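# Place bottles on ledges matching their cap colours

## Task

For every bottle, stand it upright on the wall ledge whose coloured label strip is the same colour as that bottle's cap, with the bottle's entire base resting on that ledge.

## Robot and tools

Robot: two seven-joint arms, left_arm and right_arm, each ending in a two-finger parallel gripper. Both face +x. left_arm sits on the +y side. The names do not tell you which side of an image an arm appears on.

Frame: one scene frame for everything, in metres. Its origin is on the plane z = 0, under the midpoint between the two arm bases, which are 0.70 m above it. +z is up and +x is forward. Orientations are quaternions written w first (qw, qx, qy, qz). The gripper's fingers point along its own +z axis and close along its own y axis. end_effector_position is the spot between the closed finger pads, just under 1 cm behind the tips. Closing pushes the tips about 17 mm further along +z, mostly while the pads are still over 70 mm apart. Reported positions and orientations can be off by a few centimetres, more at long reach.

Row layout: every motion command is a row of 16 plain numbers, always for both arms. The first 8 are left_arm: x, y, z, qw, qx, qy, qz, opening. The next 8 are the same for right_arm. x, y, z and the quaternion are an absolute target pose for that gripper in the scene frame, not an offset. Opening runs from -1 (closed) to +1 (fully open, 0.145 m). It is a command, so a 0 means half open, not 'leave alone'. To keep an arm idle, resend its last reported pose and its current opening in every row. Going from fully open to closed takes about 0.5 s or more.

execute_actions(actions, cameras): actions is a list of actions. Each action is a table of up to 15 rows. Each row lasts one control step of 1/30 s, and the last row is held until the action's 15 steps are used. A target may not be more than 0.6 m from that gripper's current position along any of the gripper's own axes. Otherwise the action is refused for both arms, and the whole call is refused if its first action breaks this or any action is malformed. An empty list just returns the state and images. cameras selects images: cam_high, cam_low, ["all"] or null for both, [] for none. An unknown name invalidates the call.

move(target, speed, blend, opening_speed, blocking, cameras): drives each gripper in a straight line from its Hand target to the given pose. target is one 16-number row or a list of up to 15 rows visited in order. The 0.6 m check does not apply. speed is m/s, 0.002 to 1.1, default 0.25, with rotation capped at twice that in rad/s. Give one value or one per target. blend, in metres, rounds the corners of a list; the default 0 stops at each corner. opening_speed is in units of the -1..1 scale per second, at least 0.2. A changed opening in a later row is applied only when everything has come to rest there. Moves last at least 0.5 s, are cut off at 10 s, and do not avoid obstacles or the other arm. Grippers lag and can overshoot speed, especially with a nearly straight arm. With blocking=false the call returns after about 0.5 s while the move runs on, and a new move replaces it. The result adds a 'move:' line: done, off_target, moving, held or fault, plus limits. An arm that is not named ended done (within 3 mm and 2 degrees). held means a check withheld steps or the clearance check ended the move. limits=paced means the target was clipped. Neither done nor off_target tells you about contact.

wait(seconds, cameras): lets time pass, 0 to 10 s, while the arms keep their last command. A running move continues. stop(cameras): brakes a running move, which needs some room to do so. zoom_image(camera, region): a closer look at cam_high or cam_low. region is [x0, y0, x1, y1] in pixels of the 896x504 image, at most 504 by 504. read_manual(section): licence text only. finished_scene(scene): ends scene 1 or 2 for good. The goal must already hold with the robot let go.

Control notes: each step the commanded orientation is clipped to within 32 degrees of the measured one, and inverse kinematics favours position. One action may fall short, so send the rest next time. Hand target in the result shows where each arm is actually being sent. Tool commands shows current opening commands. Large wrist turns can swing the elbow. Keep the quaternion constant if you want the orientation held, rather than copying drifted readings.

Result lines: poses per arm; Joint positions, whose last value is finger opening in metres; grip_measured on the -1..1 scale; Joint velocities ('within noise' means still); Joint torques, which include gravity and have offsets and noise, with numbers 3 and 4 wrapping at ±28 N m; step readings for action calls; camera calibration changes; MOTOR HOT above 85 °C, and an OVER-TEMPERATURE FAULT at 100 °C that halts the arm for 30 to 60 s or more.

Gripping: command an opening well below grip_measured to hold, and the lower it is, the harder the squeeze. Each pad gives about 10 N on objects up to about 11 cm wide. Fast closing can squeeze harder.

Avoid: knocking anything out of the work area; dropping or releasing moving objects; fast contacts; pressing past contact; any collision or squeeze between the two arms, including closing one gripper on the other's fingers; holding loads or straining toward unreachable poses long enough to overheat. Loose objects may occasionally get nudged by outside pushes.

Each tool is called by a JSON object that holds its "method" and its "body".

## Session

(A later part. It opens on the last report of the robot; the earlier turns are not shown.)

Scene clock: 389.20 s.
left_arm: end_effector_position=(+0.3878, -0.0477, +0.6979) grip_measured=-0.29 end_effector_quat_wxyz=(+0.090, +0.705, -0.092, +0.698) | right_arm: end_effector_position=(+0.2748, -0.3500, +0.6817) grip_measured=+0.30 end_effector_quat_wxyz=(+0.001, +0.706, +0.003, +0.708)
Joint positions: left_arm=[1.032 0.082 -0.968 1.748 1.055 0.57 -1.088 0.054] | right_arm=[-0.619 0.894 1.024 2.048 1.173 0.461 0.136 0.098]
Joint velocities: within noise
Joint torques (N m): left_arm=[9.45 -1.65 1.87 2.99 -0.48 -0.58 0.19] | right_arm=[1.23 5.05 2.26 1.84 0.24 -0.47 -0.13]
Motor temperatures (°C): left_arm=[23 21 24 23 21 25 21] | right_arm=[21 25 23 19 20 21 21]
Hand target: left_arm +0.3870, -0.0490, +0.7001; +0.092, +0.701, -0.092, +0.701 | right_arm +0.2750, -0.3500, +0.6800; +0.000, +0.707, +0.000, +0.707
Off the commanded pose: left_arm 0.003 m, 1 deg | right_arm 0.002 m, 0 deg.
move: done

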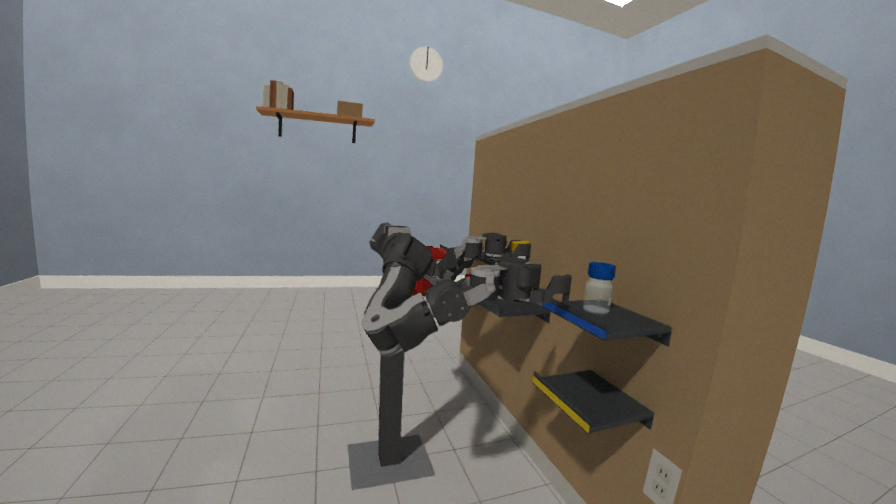

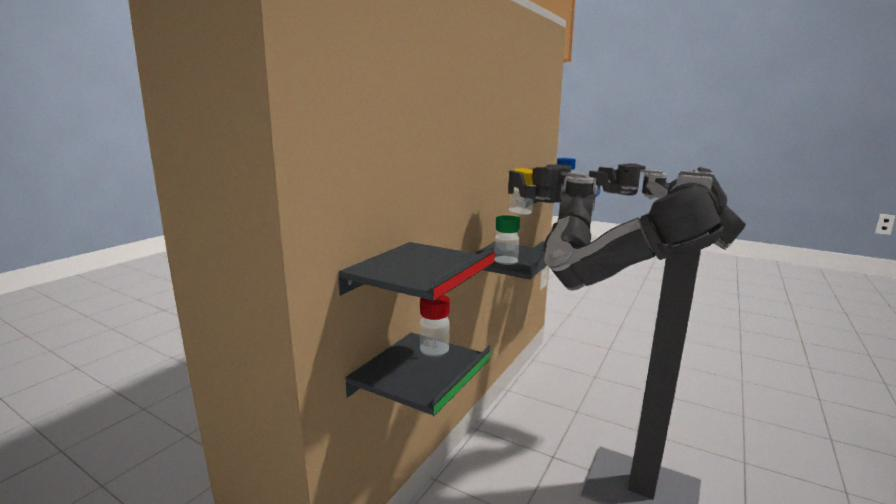

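{"method": "move", "body": {"target": [[0.387,-0.049,0.68,0.0923,0.7011,-0.0923,0.7011,-0.65,0.245,-0.32,0.62,0,0.7071,0,0.7071,0.3],[0.387,-0.049,0.65,0.0923,0.7011,-0.0923,0.7011,-0.65,0.25,-0.29,0.47,0,0.7071,0,0.7071,0.3]], "speed": 0.12}}

{"method": "zoom_image", "body": {"camera": "cam_low", "region": [460, 170, 600, 290]}}

{"method": "zoom_image", "body": {"camera": "cam_high", "region": [450, 220, 580, 340]}}

Scene clock: 402.03 s.
left_arm: end_effector_position=(+0.3866, -0.0491, +0.6508) grip_measured=-0.29 end_effector_quat_wxyz=(+0.093, +0.702, -0.092, +0.700) | right_arm: end_effector_position=(+0.2498, -0.2913, +0.4698) grip_measured=+0.30 end_effector_quat_wxyz=(+0.002, +0.708, -0.003, +0.706)
Joint positions: left_arm=[0.95 0.15 -1.103 1.729 0.976 0.386 -1.049 0.054] | right_arm=[-0.608 0.416 0.336 1.757 0.552 -0.285 0.227 0.098]
Joint velocities: within noise
Joint torques (N m): left_arm=[8.29 -0.96 1.89 2.55 -0.5 -0.58 0.2] | right_arm=[0.25 3.78 1.8 3.66 0.17 -0.52 0.16]
Motor temperatures (°C): left_arm=[25 21 24 22 22 24 21] | right_arm=[21 25 23 19 20 21 21]
Hand target: left_arm +0.3870, -0.0490, +0.6500; +0.092, +0.701, -0.092, +0.701 | right_arm +0.2500, -0.2900, +0.4701; +0.000, +0.707, +0.000, +0.707
Off the commanded pose: left_arm 0.001 m, 0 deg | right_arm 0.001 m, 0 deg.
move: done

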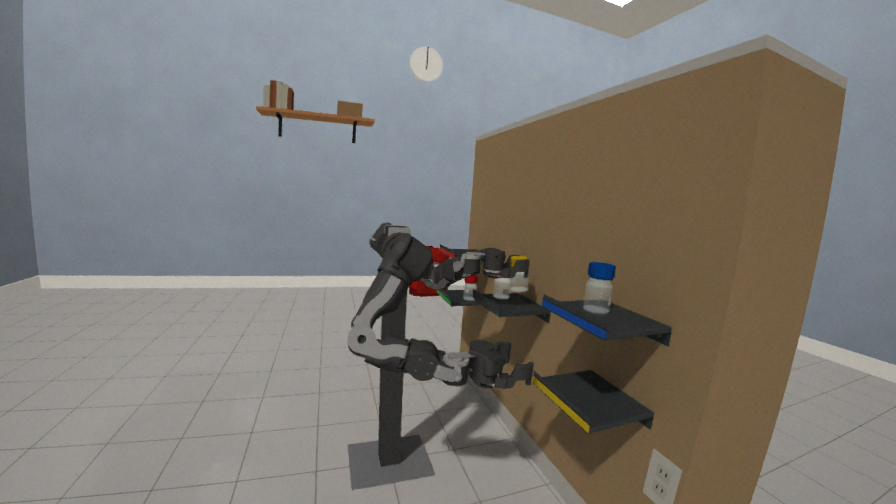

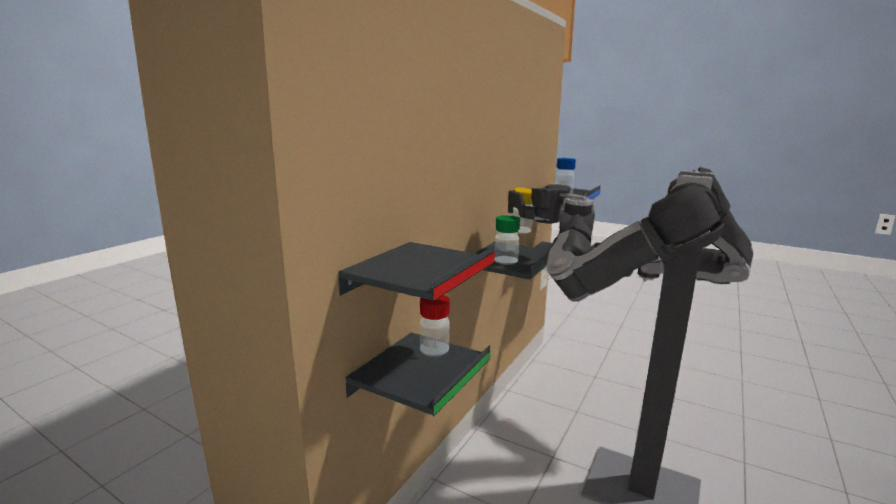

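Scaled by 3.600 from the camera's 896x504 image, which has a finer 1280x720 frame.

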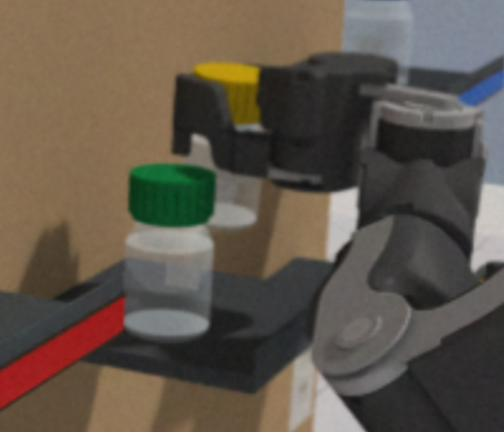

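Scaled by 3.877 from the camera's 896x504 image, which has a finer 1280x720 frame.

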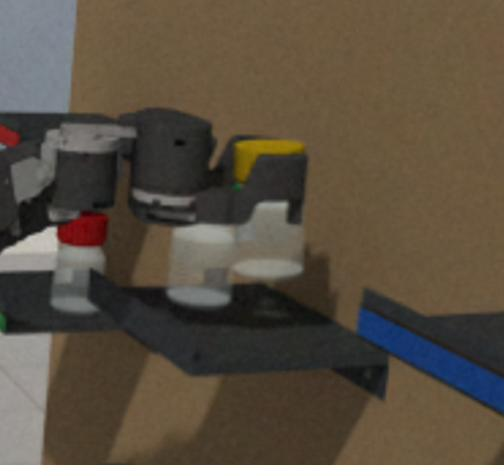

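{"method": "move", "body": {"target": [[0.387,-0.055,0.63,0.0923,0.7011,-0.0923,0.7011,-0.65,0.25,-0.29,0.47,0,0.7071,0,0.7071,0.3],[0.387,-0.055,0.608,0.0923,0.7011,-0.0923,0.7011,-0.65,0.25,-0.29,0.47,0,0.7071,0,0.7071,0.3]], "speed": 0.06}}

{"method": "zoom_image", "body": {"camera": "cam_low", "region": [460, 170, 600, 290]}}

{"method": "zoom_image", "body": {"camera": "cam_high", "region": [450, 220, 580, 340]}}

Scene clock: 416.40 s.
left_arm: end_effector_position=(+0.3867, -0.0550, +0.6077) grip_measured=-0.29 end_effector_quat_wxyz=(+0.092, +0.704, -0.091, +0.699) | right_arm: end_effector_position=(+0.2498, -0.2913, +0.4698) grip_measured=+0.30 end_effector_quat_wxyz=(+0.002, +0.708, -0.003, +0.706)
Joint positions: left_arm=[0.885 0.158 -1.205 1.647 0.901 0.235 -1.019 0.054] | right_arm=[-0.608 0.416 0.336 1.757 0.552 -0.285 0.227 0.098]
Joint velocities: within noise
Joint torques (N m): left_arm=[8.56 -1.23 1.98 2.97 -0.53 -0.6 0.21] | right_arm=[0.33 3.86 1.73 3.66 0.19 -0.54 0.13]
Motor temperatures (°C): left_arm=[26 21 24 22 22 24 21] | right_arm=[21 24 23 20 20 21 21]
Hand target: left_arm +0.3870, -0.0550, +0.6080; +0.092, +0.701, -0.092, +0.701 | right_arm +0.2500, -0.2900, +0.4700; +0.000, +0.707, +0.000, +0.707
Off the commanded pose: left_arm 0.000 m, 0 deg | right_arm 0.001 m, 0 deg.
move: done

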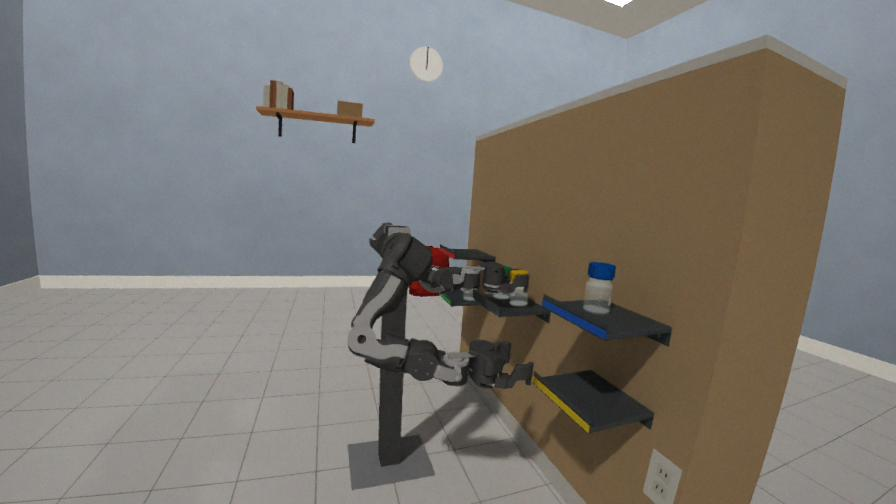

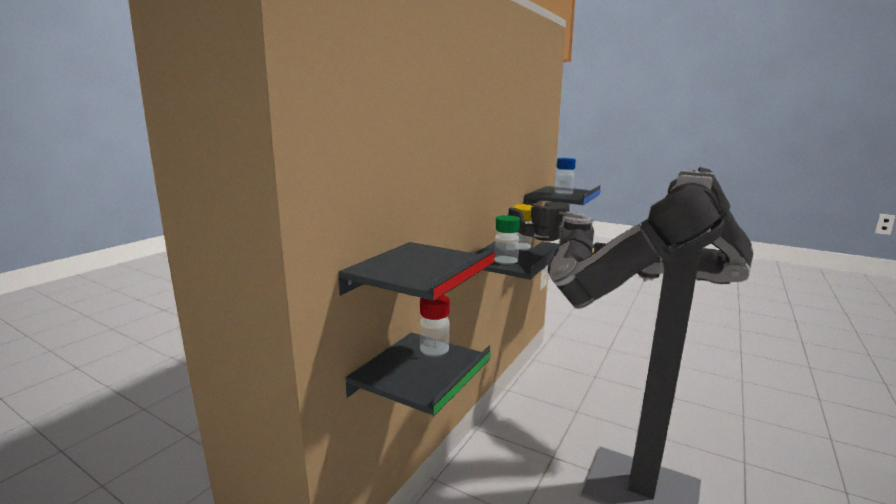

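Scaled by 3.600 from the camera's 896x504 image, which has a finer 1280x720 frame.

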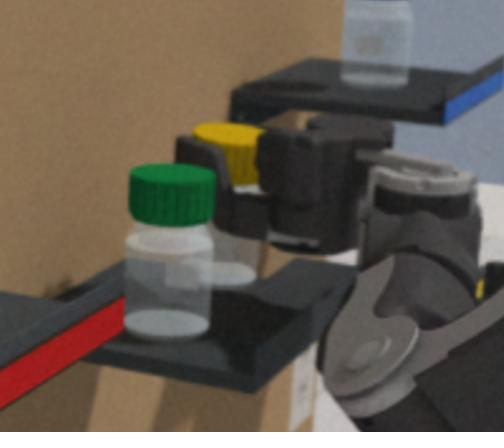

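Scaled by 3.877 from the camera's 896x504 image, which has a finer 1280x720 frame.

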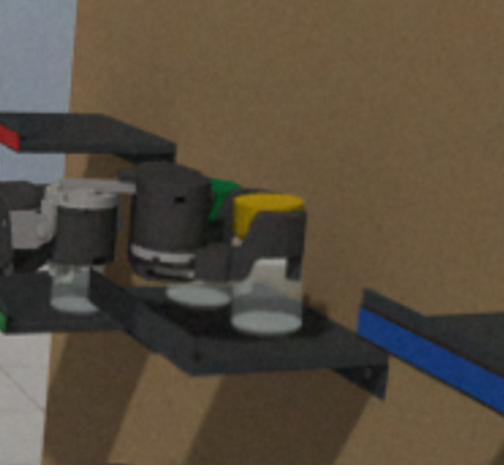

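{"method": "move", "body": {"target": [[0.387,-0.055,0.603,0.0923,0.7011,-0.0923,0.7011,-0.65,0.25,-0.29,0.47,0,0.7071,0,0.7071,0.3],[0.387,-0.055,0.599,0.0923,0.7011,-0.0923,0.7011,-0.65,0.25,-0.29,0.47,0,0.7071,0,0.7071,0.3]], "speed": 0.02}}

{"method": "zoom_image", "body": {"camera": "cam_high", "region": [490, 260, 550, 320]}}

Scene clock: 425.17 s.
left_arm: end_effector_position=(+0.3868, -0.0551, +0.6005) grip_measured=-0.29 end_effector_quat_wxyz=(+0.093, +0.702, -0.091, +0.700) | right_arm: end_effector_position=(+0.2498, -0.2913, +0.4698) grip_measured=+0.30 end_effector_quat_wxyz=(+0.002, +0.708, -0.003, +0.706)
Joint positions: left_arm=[0.879 0.164 -1.229 1.631 0.891 0.198 -1.014 0.054] | right_arm=[-0.608 0.416 0.336 1.757 0.552 -0.285 0.227 0.098]
Joint velocities: within noise
Joint torques (N m): left_arm=[7.9 -1.15 1.87 2.82 -0.49 -0.58 0.2] | right_arm=[0.3 3.81 1.81 3.78 0.21 -0.55 0.14]
Motor temperatures (°C): left_arm=[26 21 24 22 22 25 21] | right_arm=[21 24 23 20 20 21 21]
Hand target: left_arm +0.3870, -0.0550, +0.5991; +0.092, +0.701, -0.092, +0.701 | right_arm +0.2500, -0.2900, +0.4700; +0.000, +0.707, +0.000, +0.707
Off the commanded pose: left_arm 0.002 m, 0 deg | right_arm 0.001 m, 0 deg.
move: done

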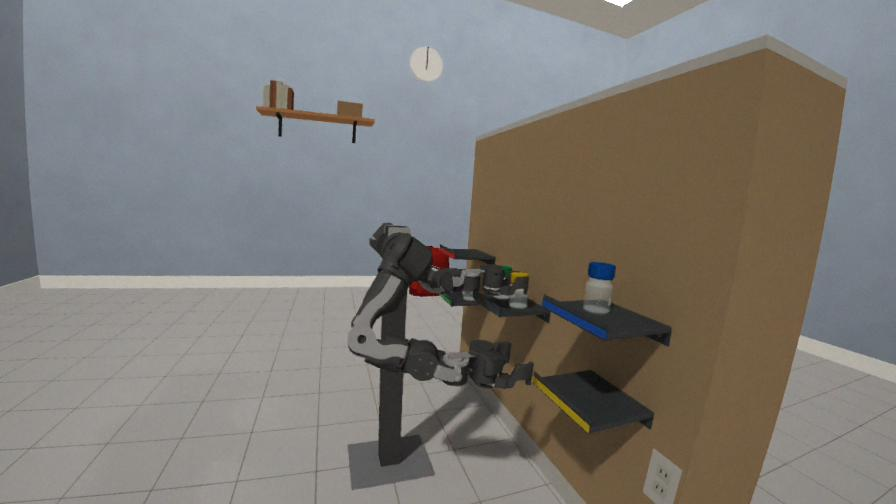

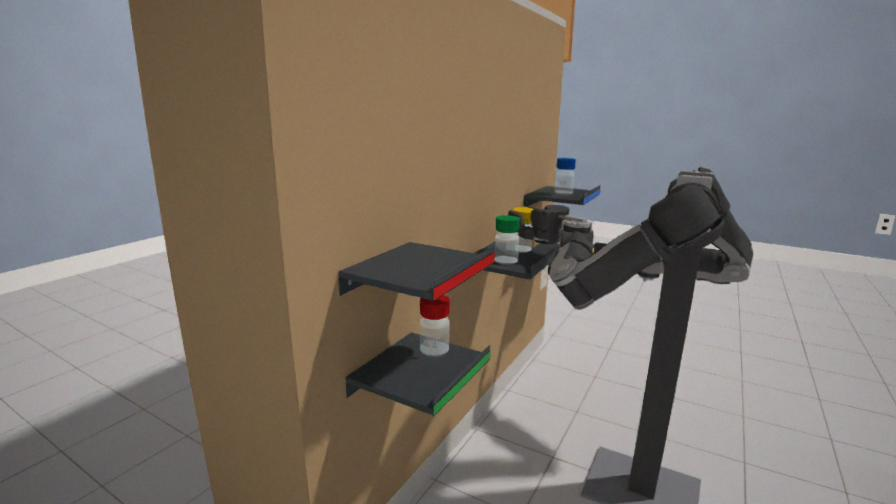

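Scaled by 8.400 from the camera's 896x504 image, which has a finer 1280x720 frame.

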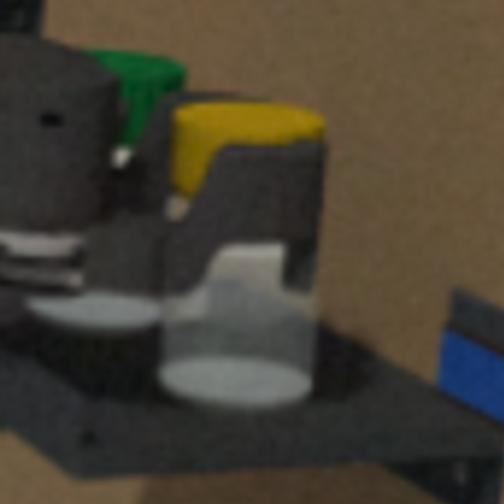

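{"method": "move", "body": {"target": [[0.387,-0.055,0.599,0.0923,0.7011,-0.0923,0.7011,0.0,0.25,-0.29,0.47,0,0.7071,0,0.7071,0.3],[0.279,-0.03,0.604,0.0923,0.7011,-0.0923,0.7011,0.0,0.25,-0.29,0.47,0,0.7071,0,0.7071,0.3]], "speed": 0.1, "opening_speed": 0.6}}

{"method": "zoom_image", "body": {"camera": "cam_high", "region": [450, 240, 570, 340]}}

{"method": "zoom_image", "body": {"camera": "cam_low", "region": [400, 270, 500, 420]}}

Scene clock: 439.57 s.
left_arm: end_effector_position=(+0.2788, -0.0312, +0.6054) grip_measured=+0.00 end_effector_quat_wxyz=(+0.096, +0.700, -0.093, +0.702) | right_arm: end_effector_position=(+0.2498, -0.2913, +0.4698) grip_measured=+0.30 end_effector_quat_wxyz=(+0.002, +0.708, -0.003, +0.706)
Joint positions: left_arm=[0.657 0.28 -1.348 2.149 0.756 0.352 -1.341 0.076] | right_arm=[-0.608 0.416 0.336 1.757 0.552 -0.285 0.227 0.098]
Joint velocities: within noise
Joint torques (N m): left_arm=[4.92 -0.86 1.5 3.64 -0.41 -0.11 -0.05] | right_arm=[0.36 3.68 1.74 3.7 0.2 -0.54 0.12]
Motor temperatures (°C): left_arm=[26 21 24 22 22 24 21] | right_arm=[21 24 22 20 20 21 21]
Hand target: left_arm +0.2790, -0.0300, +0.6040; +0.092, +0.701, -0.092, +0.701 | right_arm +0.2500, -0.2900, +0.4700; +0.000, +0.707, +0.000, +0.707
Off the commanded pose: left_arm 0.002 m, 1 deg | right_arm 0.001 m, 0 deg.
move: done

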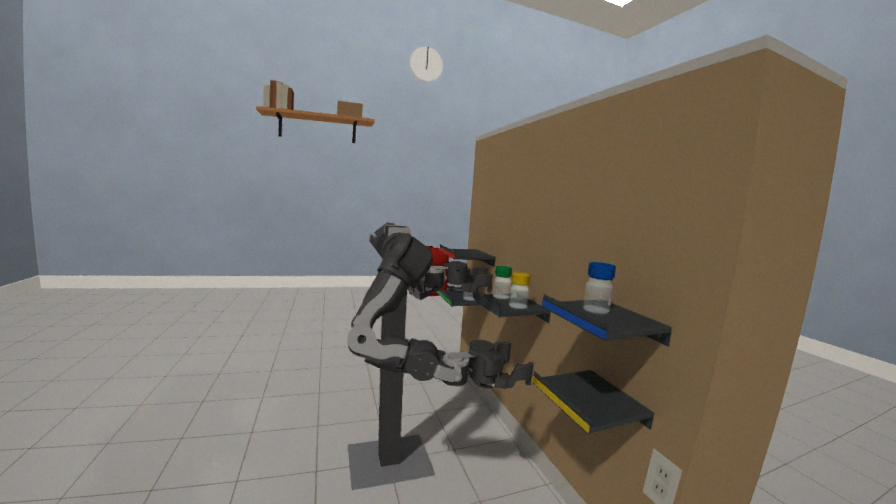

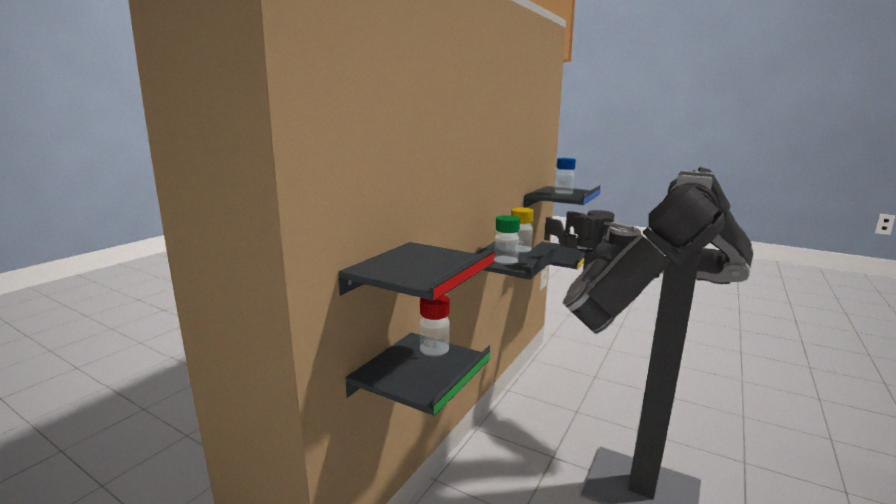

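Scaled by 4.200 from the camera's 896x504 image, which has a finer 1280x720 frame.

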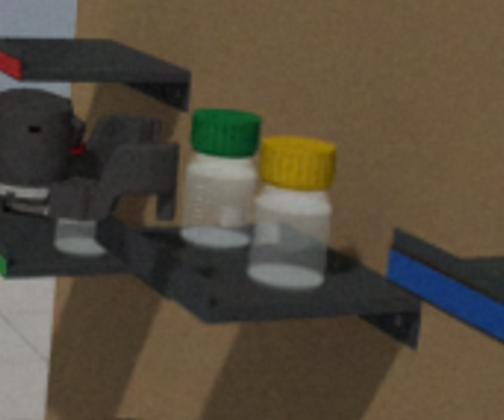

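Scaled by 3.360 from the camera's 896x504 image, which has a finer 1280x720 frame.

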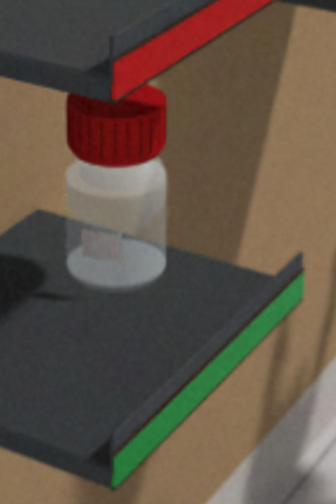

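{"method": "move", "body": {"target": [[0.25,0.13,0.57,0,0.7071,0,0.7071,0.0,0.25,-0.25,0.5,0,0.7071,0,0.7071,0.3],[0.25,0.28,0.5,0,0.7071,0,0.7071,1,0.26,-0.15,0.58,-0.0923,0.7011,0.0923,0.7011,0.3],[0.285,0.348,0.505,0,0.7071,0,0.7071,1,0.29,-0.078,0.60,-0.0923,0.7011,0.0923,0.7011,0.3]], "speed": 0.18}}

{"method": "move", "body": {"target": [[0.372,0.348,0.505,0,0.7071,0,0.7071,1,0.38,-0.0535,0.60,-0.0923,0.7011,0.0923,0.7011,0.3]], "speed": 0.1}}

{"method": "zoom_image", "body": {"camera": "cam_high", "region": [440, 240, 560, 330]}}

{"method": "zoom_image", "body": {"camera": "cam_low", "region": [390, 270, 510, 390]}}

{"method": "zoom_image", "body": {"camera": "cam_low", "region": [470, 180, 590, 280]}}

Scene clock: 470.33 s.
left_arm: end_effector_position=(+0.2856, +0.3488, +0.5068) grip_measured=+1.00 end_effector_quat_wxyz=(-0.002, +0.705, +0.001, +0.709) | right_arm: end_effector_position=(+0.2893, -0.0767, +0.6019) grip_measured=+0.30 end_effector_quat_wxyz=(-0.096, +0.698, +0.094, +0.703)
Joint positions: left_arm=[-0.664 1.335 -0.128 1.632 1.246 -0.777 -0.131 0.145] | right_arm=[-0.148 0.208 -0.322 2.359 0.177 0.564 -0.18 0.098]
Joint velocities: within noise
Joint torques (N m): left_arm=[2.91 5.58 1.72 1.5 0.12 -0.52 0.23] | right_arm=[1.81 -0.22 0.65 3.11 -0.06 -0.32 -0.12]
Motor temperatures (°C): left_arm=[24 21 24 22 22 24 21] | right_arm=[21 24 22 21 20 21 21]
Hand target: left_arm +0.2850, +0.3481, +0.5050; +0.000, +0.707, +0.000, +0.707 | right_arm +0.2900, -0.0780, +0.6000; -0.092, +0.701, +0.092, +0.701
Off the commanded pose: left_arm 0.002 m, 0 deg | right_arm 0.002 m, 1 deg.
move: done

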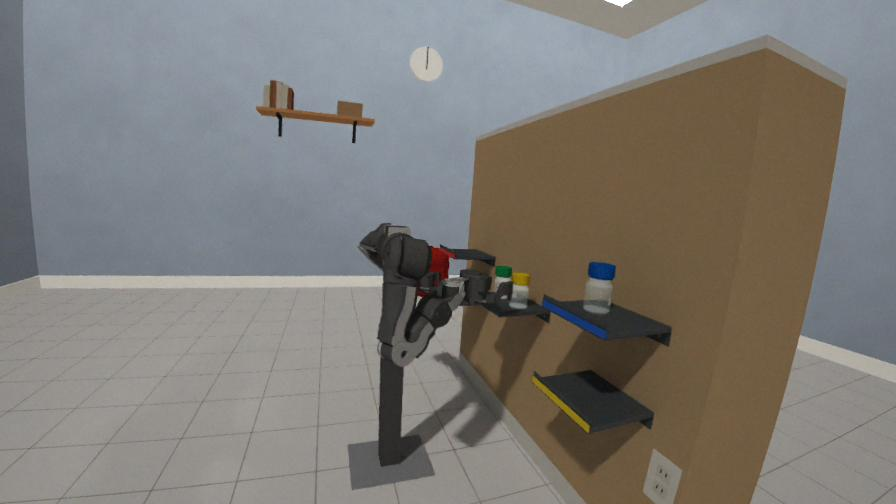

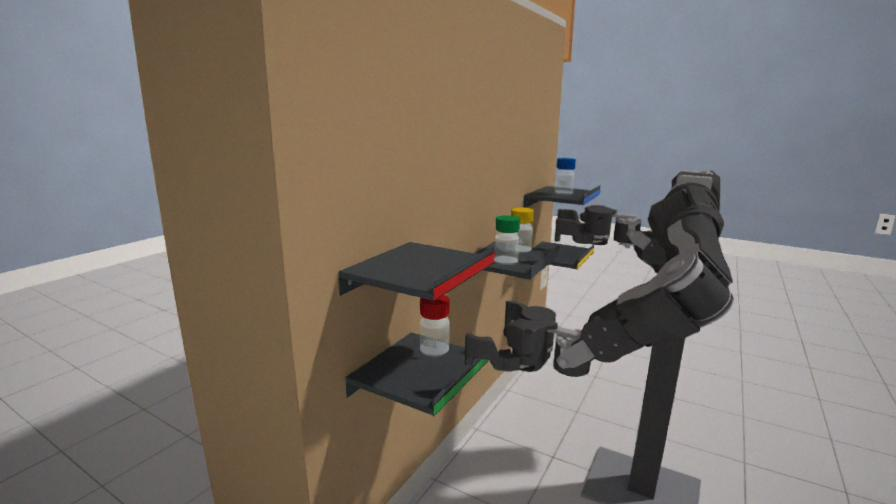

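Scene clock: 471.63 s.
left_arm: end_effector_position=(+0.3726, +0.3491, +0.5086) grip_measured=+1.00 end_effector_quat_wxyz=(-0.002, +0.703, +0.002, +0.711) | right_arm: end_effector_position=(+0.3807, -0.0555, +0.6007) grip_measured=+0.30 end_effector_quat_wxyz=(-0.089, +0.701, +0.090, +0.702)
Joint positions: left_arm=[0.106 1.077 -0.46 1.33 1.134 -0.419 0 0.145] | right_arm=[0.26 0.081 -0.348 1.926 0.19 0.568 -0.169 0.098]
Joint velocities: within noise
Joint torques (N m): left_arm=[5.1 6.34 1.98 1.74 0.1 -0.52 0.23] | right_arm=[4.1 -0.8 -0.17 3.67 0.12 -0.58 0.14]
Motor temperatures (°C): left_arm=[24 21 24 22 22 24 21] | right_arm=[21 24 22 21 20 21 21]
Hand target: left_arm +0.3720, +0.3480, +0.5051; +0.000, +0.707, +0.000, +0.707 | right_arm +0.3800, -0.0535, +0.6001; -0.092, +0.701, +0.092, +0.701
Off the commanded pose: left_arm 0.004 m, 1 deg | right_arm 0.002 m, 1 deg.
move: off_target (left_arm)

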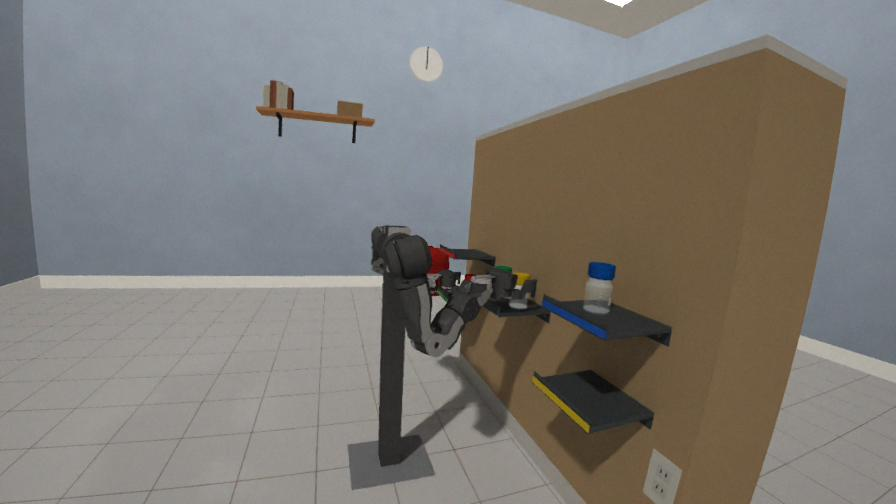

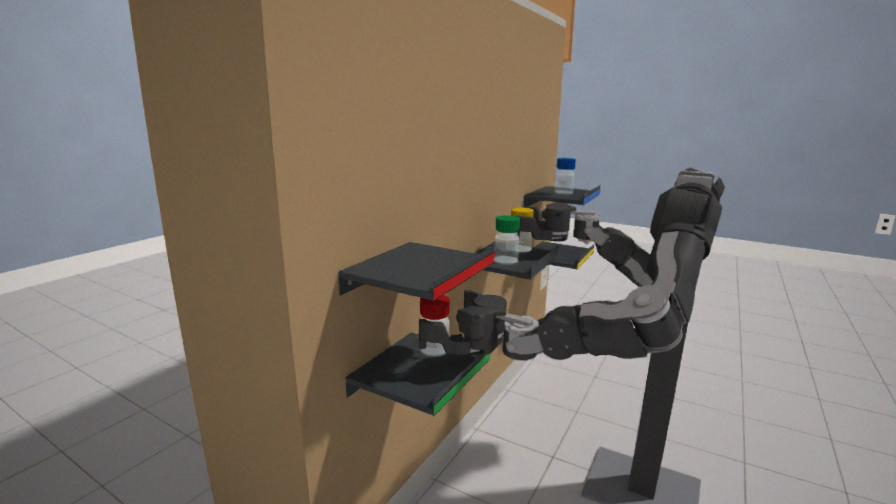

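Scaled by 4.200 from the camera's 896x504 image, which has a finer 1280x720 frame.

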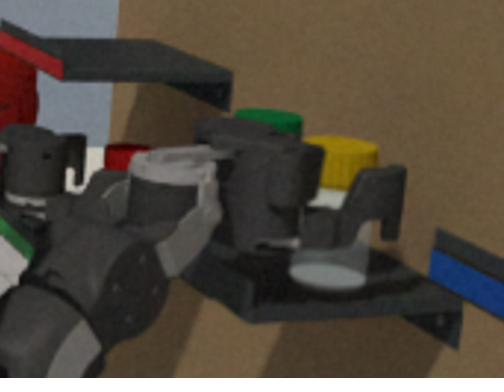

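Scaled by 4.200 from the camera's 896x504 image, which has a finer 1280x720 frame.

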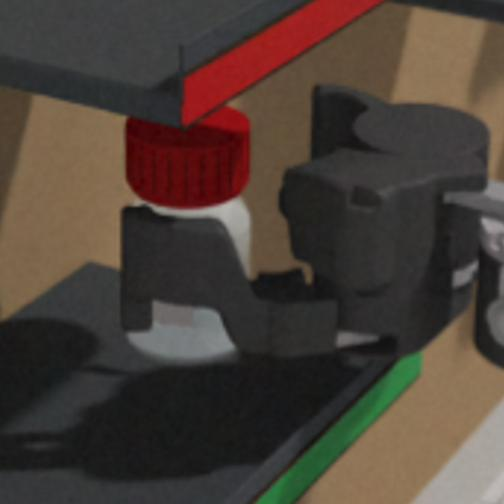

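Scaled by 4.200 from the camera's 896x504 image, which has a finer 1280x720 frame.

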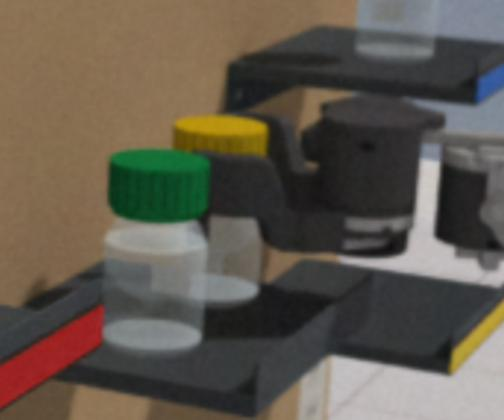

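{"method": "move", "body": {"target": [[0.391,0.349,0.505,0,0.7071,0,0.7071,1,0.387,-0.0525,0.60,-0.0923,0.7011,0.0923,0.7011,0.3],[0.391,0.349,0.505,0,0.7071,0,0.7071,-0.65,0.387,-0.0525,0.60,-0.0923,0.7011,0.0923,0.7011,-0.65]], "speed": 0.08, "opening_speed": 1.2}}

{"method": "zoom_image", "body": {"camera": "cam_high", "region": [440, 240, 560, 330]}}

{"method": "zoom_image", "body": {"camera": "cam_low", "region": [390, 270, 510, 390]}}

Scene clock: 492.67 s.
left_arm: end_effector_position=(+0.3911, +0.3507, +0.5082) grip_measured=-0.28 end_effector_quat_wxyz=(-0.002, +0.704, +0.001, +0.710) | right_arm: end_effector_position=(+0.3870, -0.0546, +0.6003) grip_measured=-0.32 end_effector_quat_wxyz=(-0.089, +0.702, +0.090, +0.701)
Joint positions: left_arm=[0.231 1.02 -0.507 1.234 1.109 -0.376 0.039 0.054] | right_arm=[0.285 0.077 -0.348 1.893 0.194 0.558 -0.166 0.052]
Joint velocities: within noise
Joint torques (N m): left_arm=[6.03 5.68 2.02 1.99 0.14 -0.54 0.18] | right_arm=[5.05 -1.28 -0.06 3.22 0.1 -0.53 0.15]
Motor temperatures (°C): left_arm=[24 23 24 21 22 24 21] | right_arm=[22 24 22 21 20 21 21]
Hand target: left_arm +0.3910, +0.3490, +0.5050; +0.000, +0.707, +0.000, +0.707 | right_arm +0.3870, -0.0525, +0.6000; -0.092, +0.701, +0.092, +0.701
Off the commanded pose: left_arm 0.004 m, 1 deg | right_arm 0.002 m, 0 deg.
move: off_target (left_arm); target 2's new opening was sent with left_arm's hand 0.004 m and 1 deg from that target

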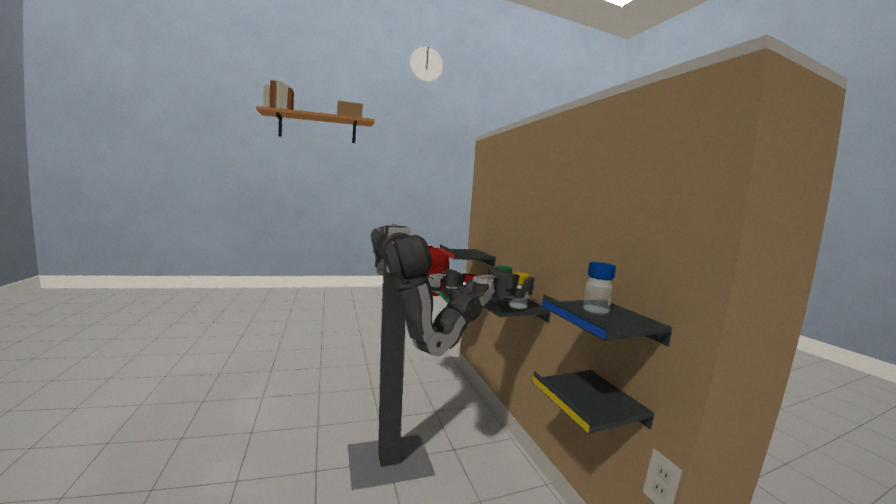

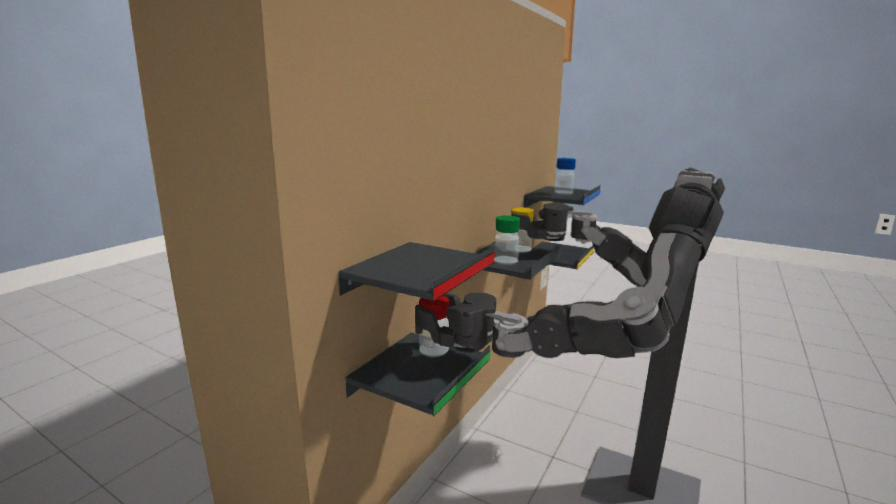

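Scaled by 4.200 from the camera's 896x504 image, which has a finer 1280x720 frame.

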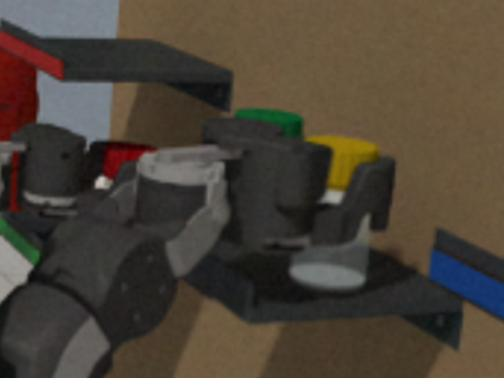

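Scaled by 4.200 from the camera's 896x504 image, which has a finer 1280x720 frame.

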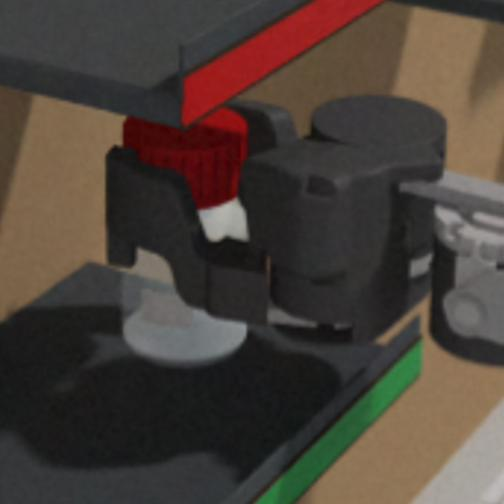

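{"method": "move", "body": {"target": [[0.391,0.349,0.53,0,0.7071,0,0.7071,-0.65,0.387,-0.0525,0.635,-0.0923,0.7011,0.0923,0.7011,-0.65],[0.385,0.2,0.53,0,0.7071,0,0.7071,-0.65,0.385,-0.2,0.635,0,0.7071,0,0.7071,-0.65]], "speed": 0.12}}

{"method": "zoom_image", "body": {"camera": "cam_high", "region": [440, 220, 640, 370]}}

{"method": "zoom_image", "body": {"camera": "cam_low", "region": [390, 200, 610, 370]}}

Scene clock: 520.87 s.
left_arm: end_effector_position=(+0.3845, +0.1989, +0.5274) grip_measured=-0.28 end_effector_quat_wxyz=(+0.002, +0.711, -0.001, +0.704) | right_arm: end_effector_position=(+0.3849, -0.2015, +0.6334) grip_measured=-0.32 end_effector_quat_wxyz=(+0.003, +0.711, -0.001, +0.703)
Joint positions: left_arm=[0.257 0.811 -0.635 1.739 0.808 -0.09 -0.55 0.054] | right_arm=[0.283 0.286 0.056 2.005 0.341 0.724 -0.099 0.052]
Joint velocities: within noise
Joint torques (N m): left_arm=[6.45 3.6 2.82 4.23 -0.31 -0.71 -0.01] | right_arm=[4.6 1.7 0.58 3.36 0.12 -0.81 0.15]
Motor temperatures (°C): left_arm=[25 23 24 21 22 24 21] | right_arm=[22 24 22 21 20 21 21]
Hand target: left_arm +0.3850, +0.1999, +0.5299; +0.000, +0.707, +0.000, +0.707 | right_arm +0.3850, -0.2000, +0.6351; +0.000, +0.707, +0.000, +0.707
Off the commanded pose: left_arm 0.003 m, 1 deg | right_arm 0.002 m, 1 deg.
move: done

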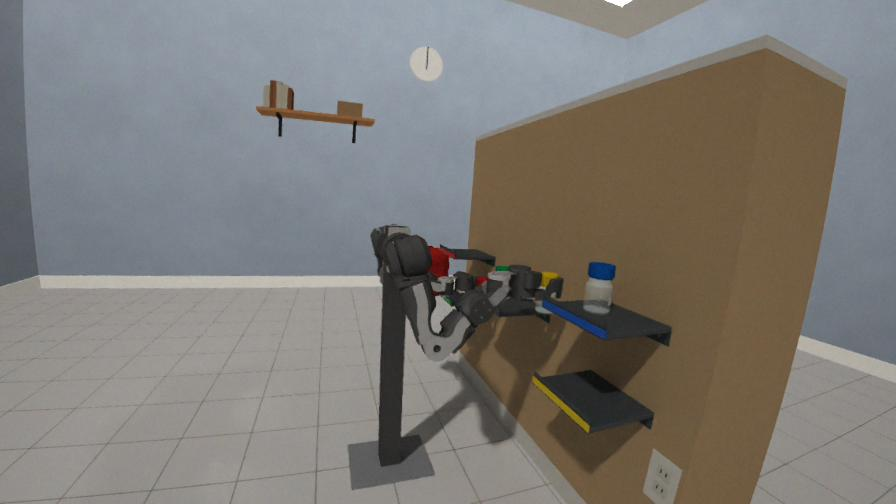

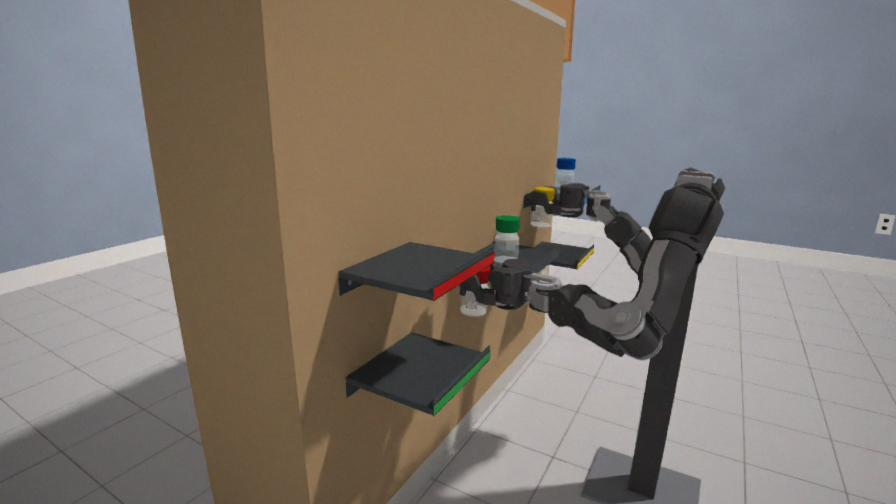

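Scaled by 2.520 from the camera's 896x504 image, which has a finer 1280x720 frame.

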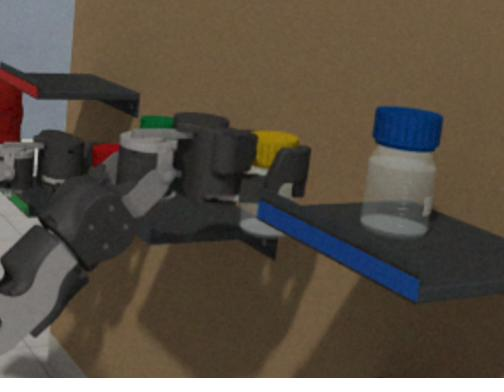

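Scaled by 2.291 from the camera's 896x504 image, which has a finer 1280x720 frame.

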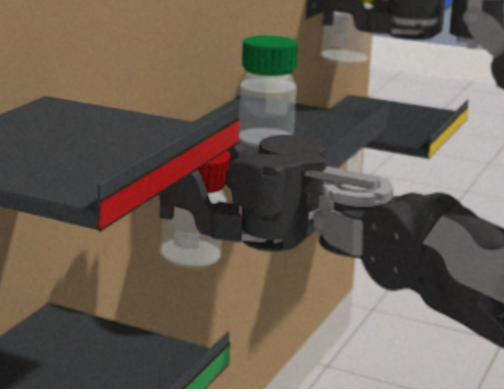

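{"method": "move", "body": {"target": [[0.385,0.2,0.745,0,0.7071,0,0.7071,-0.65,0.385,-0.2,0.535,0,0.7071,0,0.7071,-0.65],[0.385,0.392,0.745,0,0.7071,0,0.7071,-0.65,0.385,-0.39,0.532,0,0.7071,0,0.7071,-0.65]], "speed": 0.14}}

{"method": "zoom_image", "body": {"camera": "cam_high", "region": [520, 280, 680, 440]}}

{"method": "zoom_image", "body": {"camera": "cam_low", "region": [320, 140, 520, 310]}}

Scene clock: 532.70 s.
left_arm: end_effector_position=(+0.3844, +0.3939, +0.7441) grip_measured=-0.28 end_effector_quat_wxyz=(-0.003, +0.710, +0.002, +0.704) | right_arm: end_effector_position=(+0.3844, -0.3908, +0.5281) grip_measured=-0.32 end_effector_quat_wxyz=(+0.002, +0.713, -0.001, +0.701)
Joint positions: left_arm=[0.589 1.378 -0.163 1.43 1.331 0.407 0.11 0.054] | right_arm=[0.166 0.689 0.284 1.168 0.581 0.024 0.46 0.052]
Joint velocities: within noise
Joint torques (N m): left_arm=[6.26 5.95 3.21 1.69 0.17 -0.83 0.22] | right_arm=[4.92 6.29 3.02 4 0.52 -0.7 0.17]
Motor temperatures (°C): left_arm=[25 23 25 22 22 25 21] | right_arm=[22 24 22 21 20 21 21]
Hand target: left_arm +0.3849, +0.3920, +0.7450; +0.000, +0.707, +0.000, +0.707 | right_arm +0.3850, -0.3900, +0.5320; +0.000, +0.707, +0.000, +0.707
Off the commanded pose: left_arm 0.002 m, 1 deg | right_arm 0.004 m, 1 deg.
move: off_target (right_arm)

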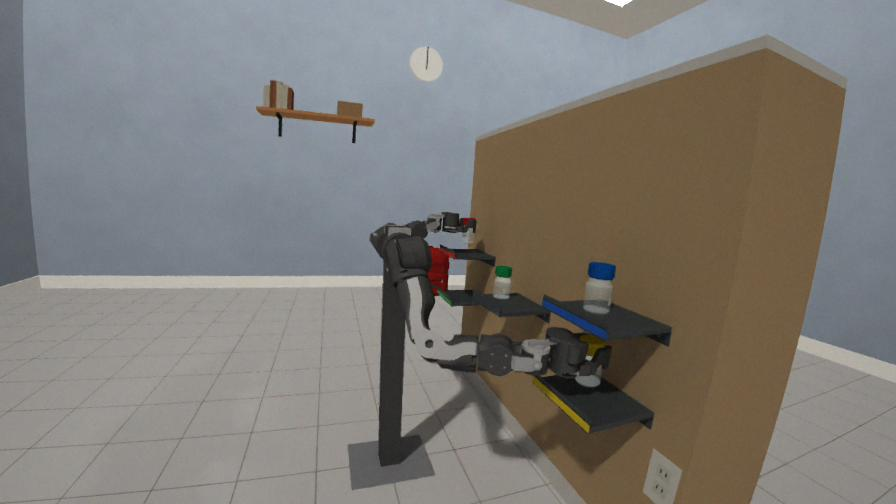

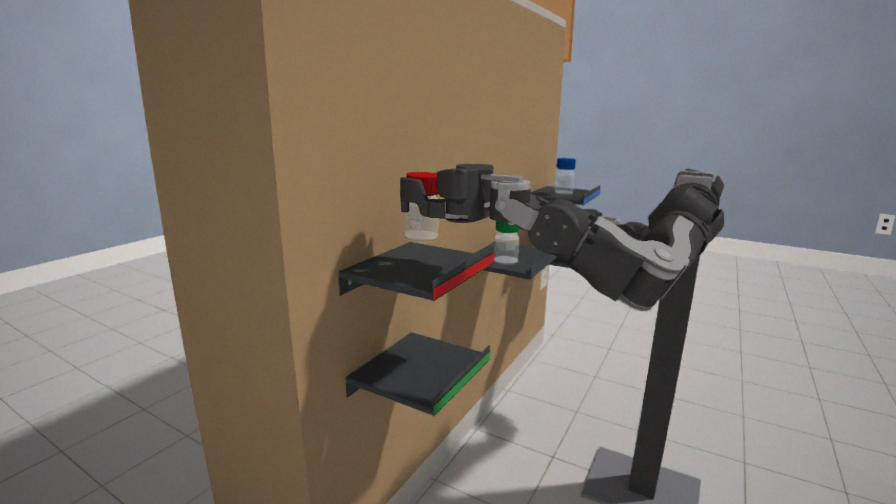

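Scaled by 3.150 from the camera's 896x504 image, which has a finer 1280x720 frame.

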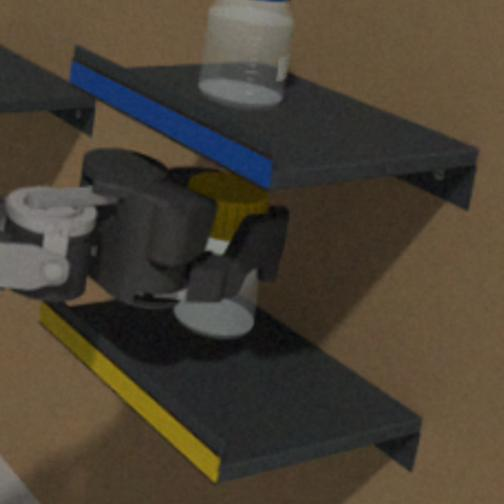

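Scaled by 2.520 from the camera's 896x504 image, which has a finer 1280x720 frame.

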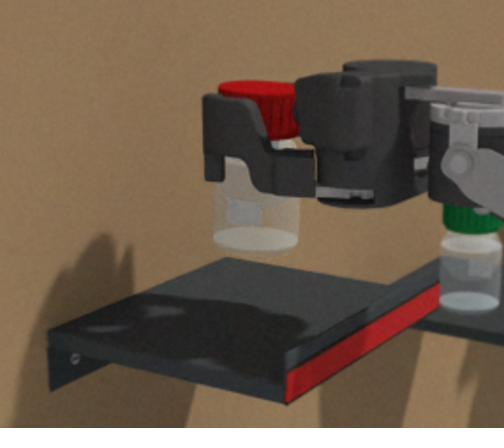

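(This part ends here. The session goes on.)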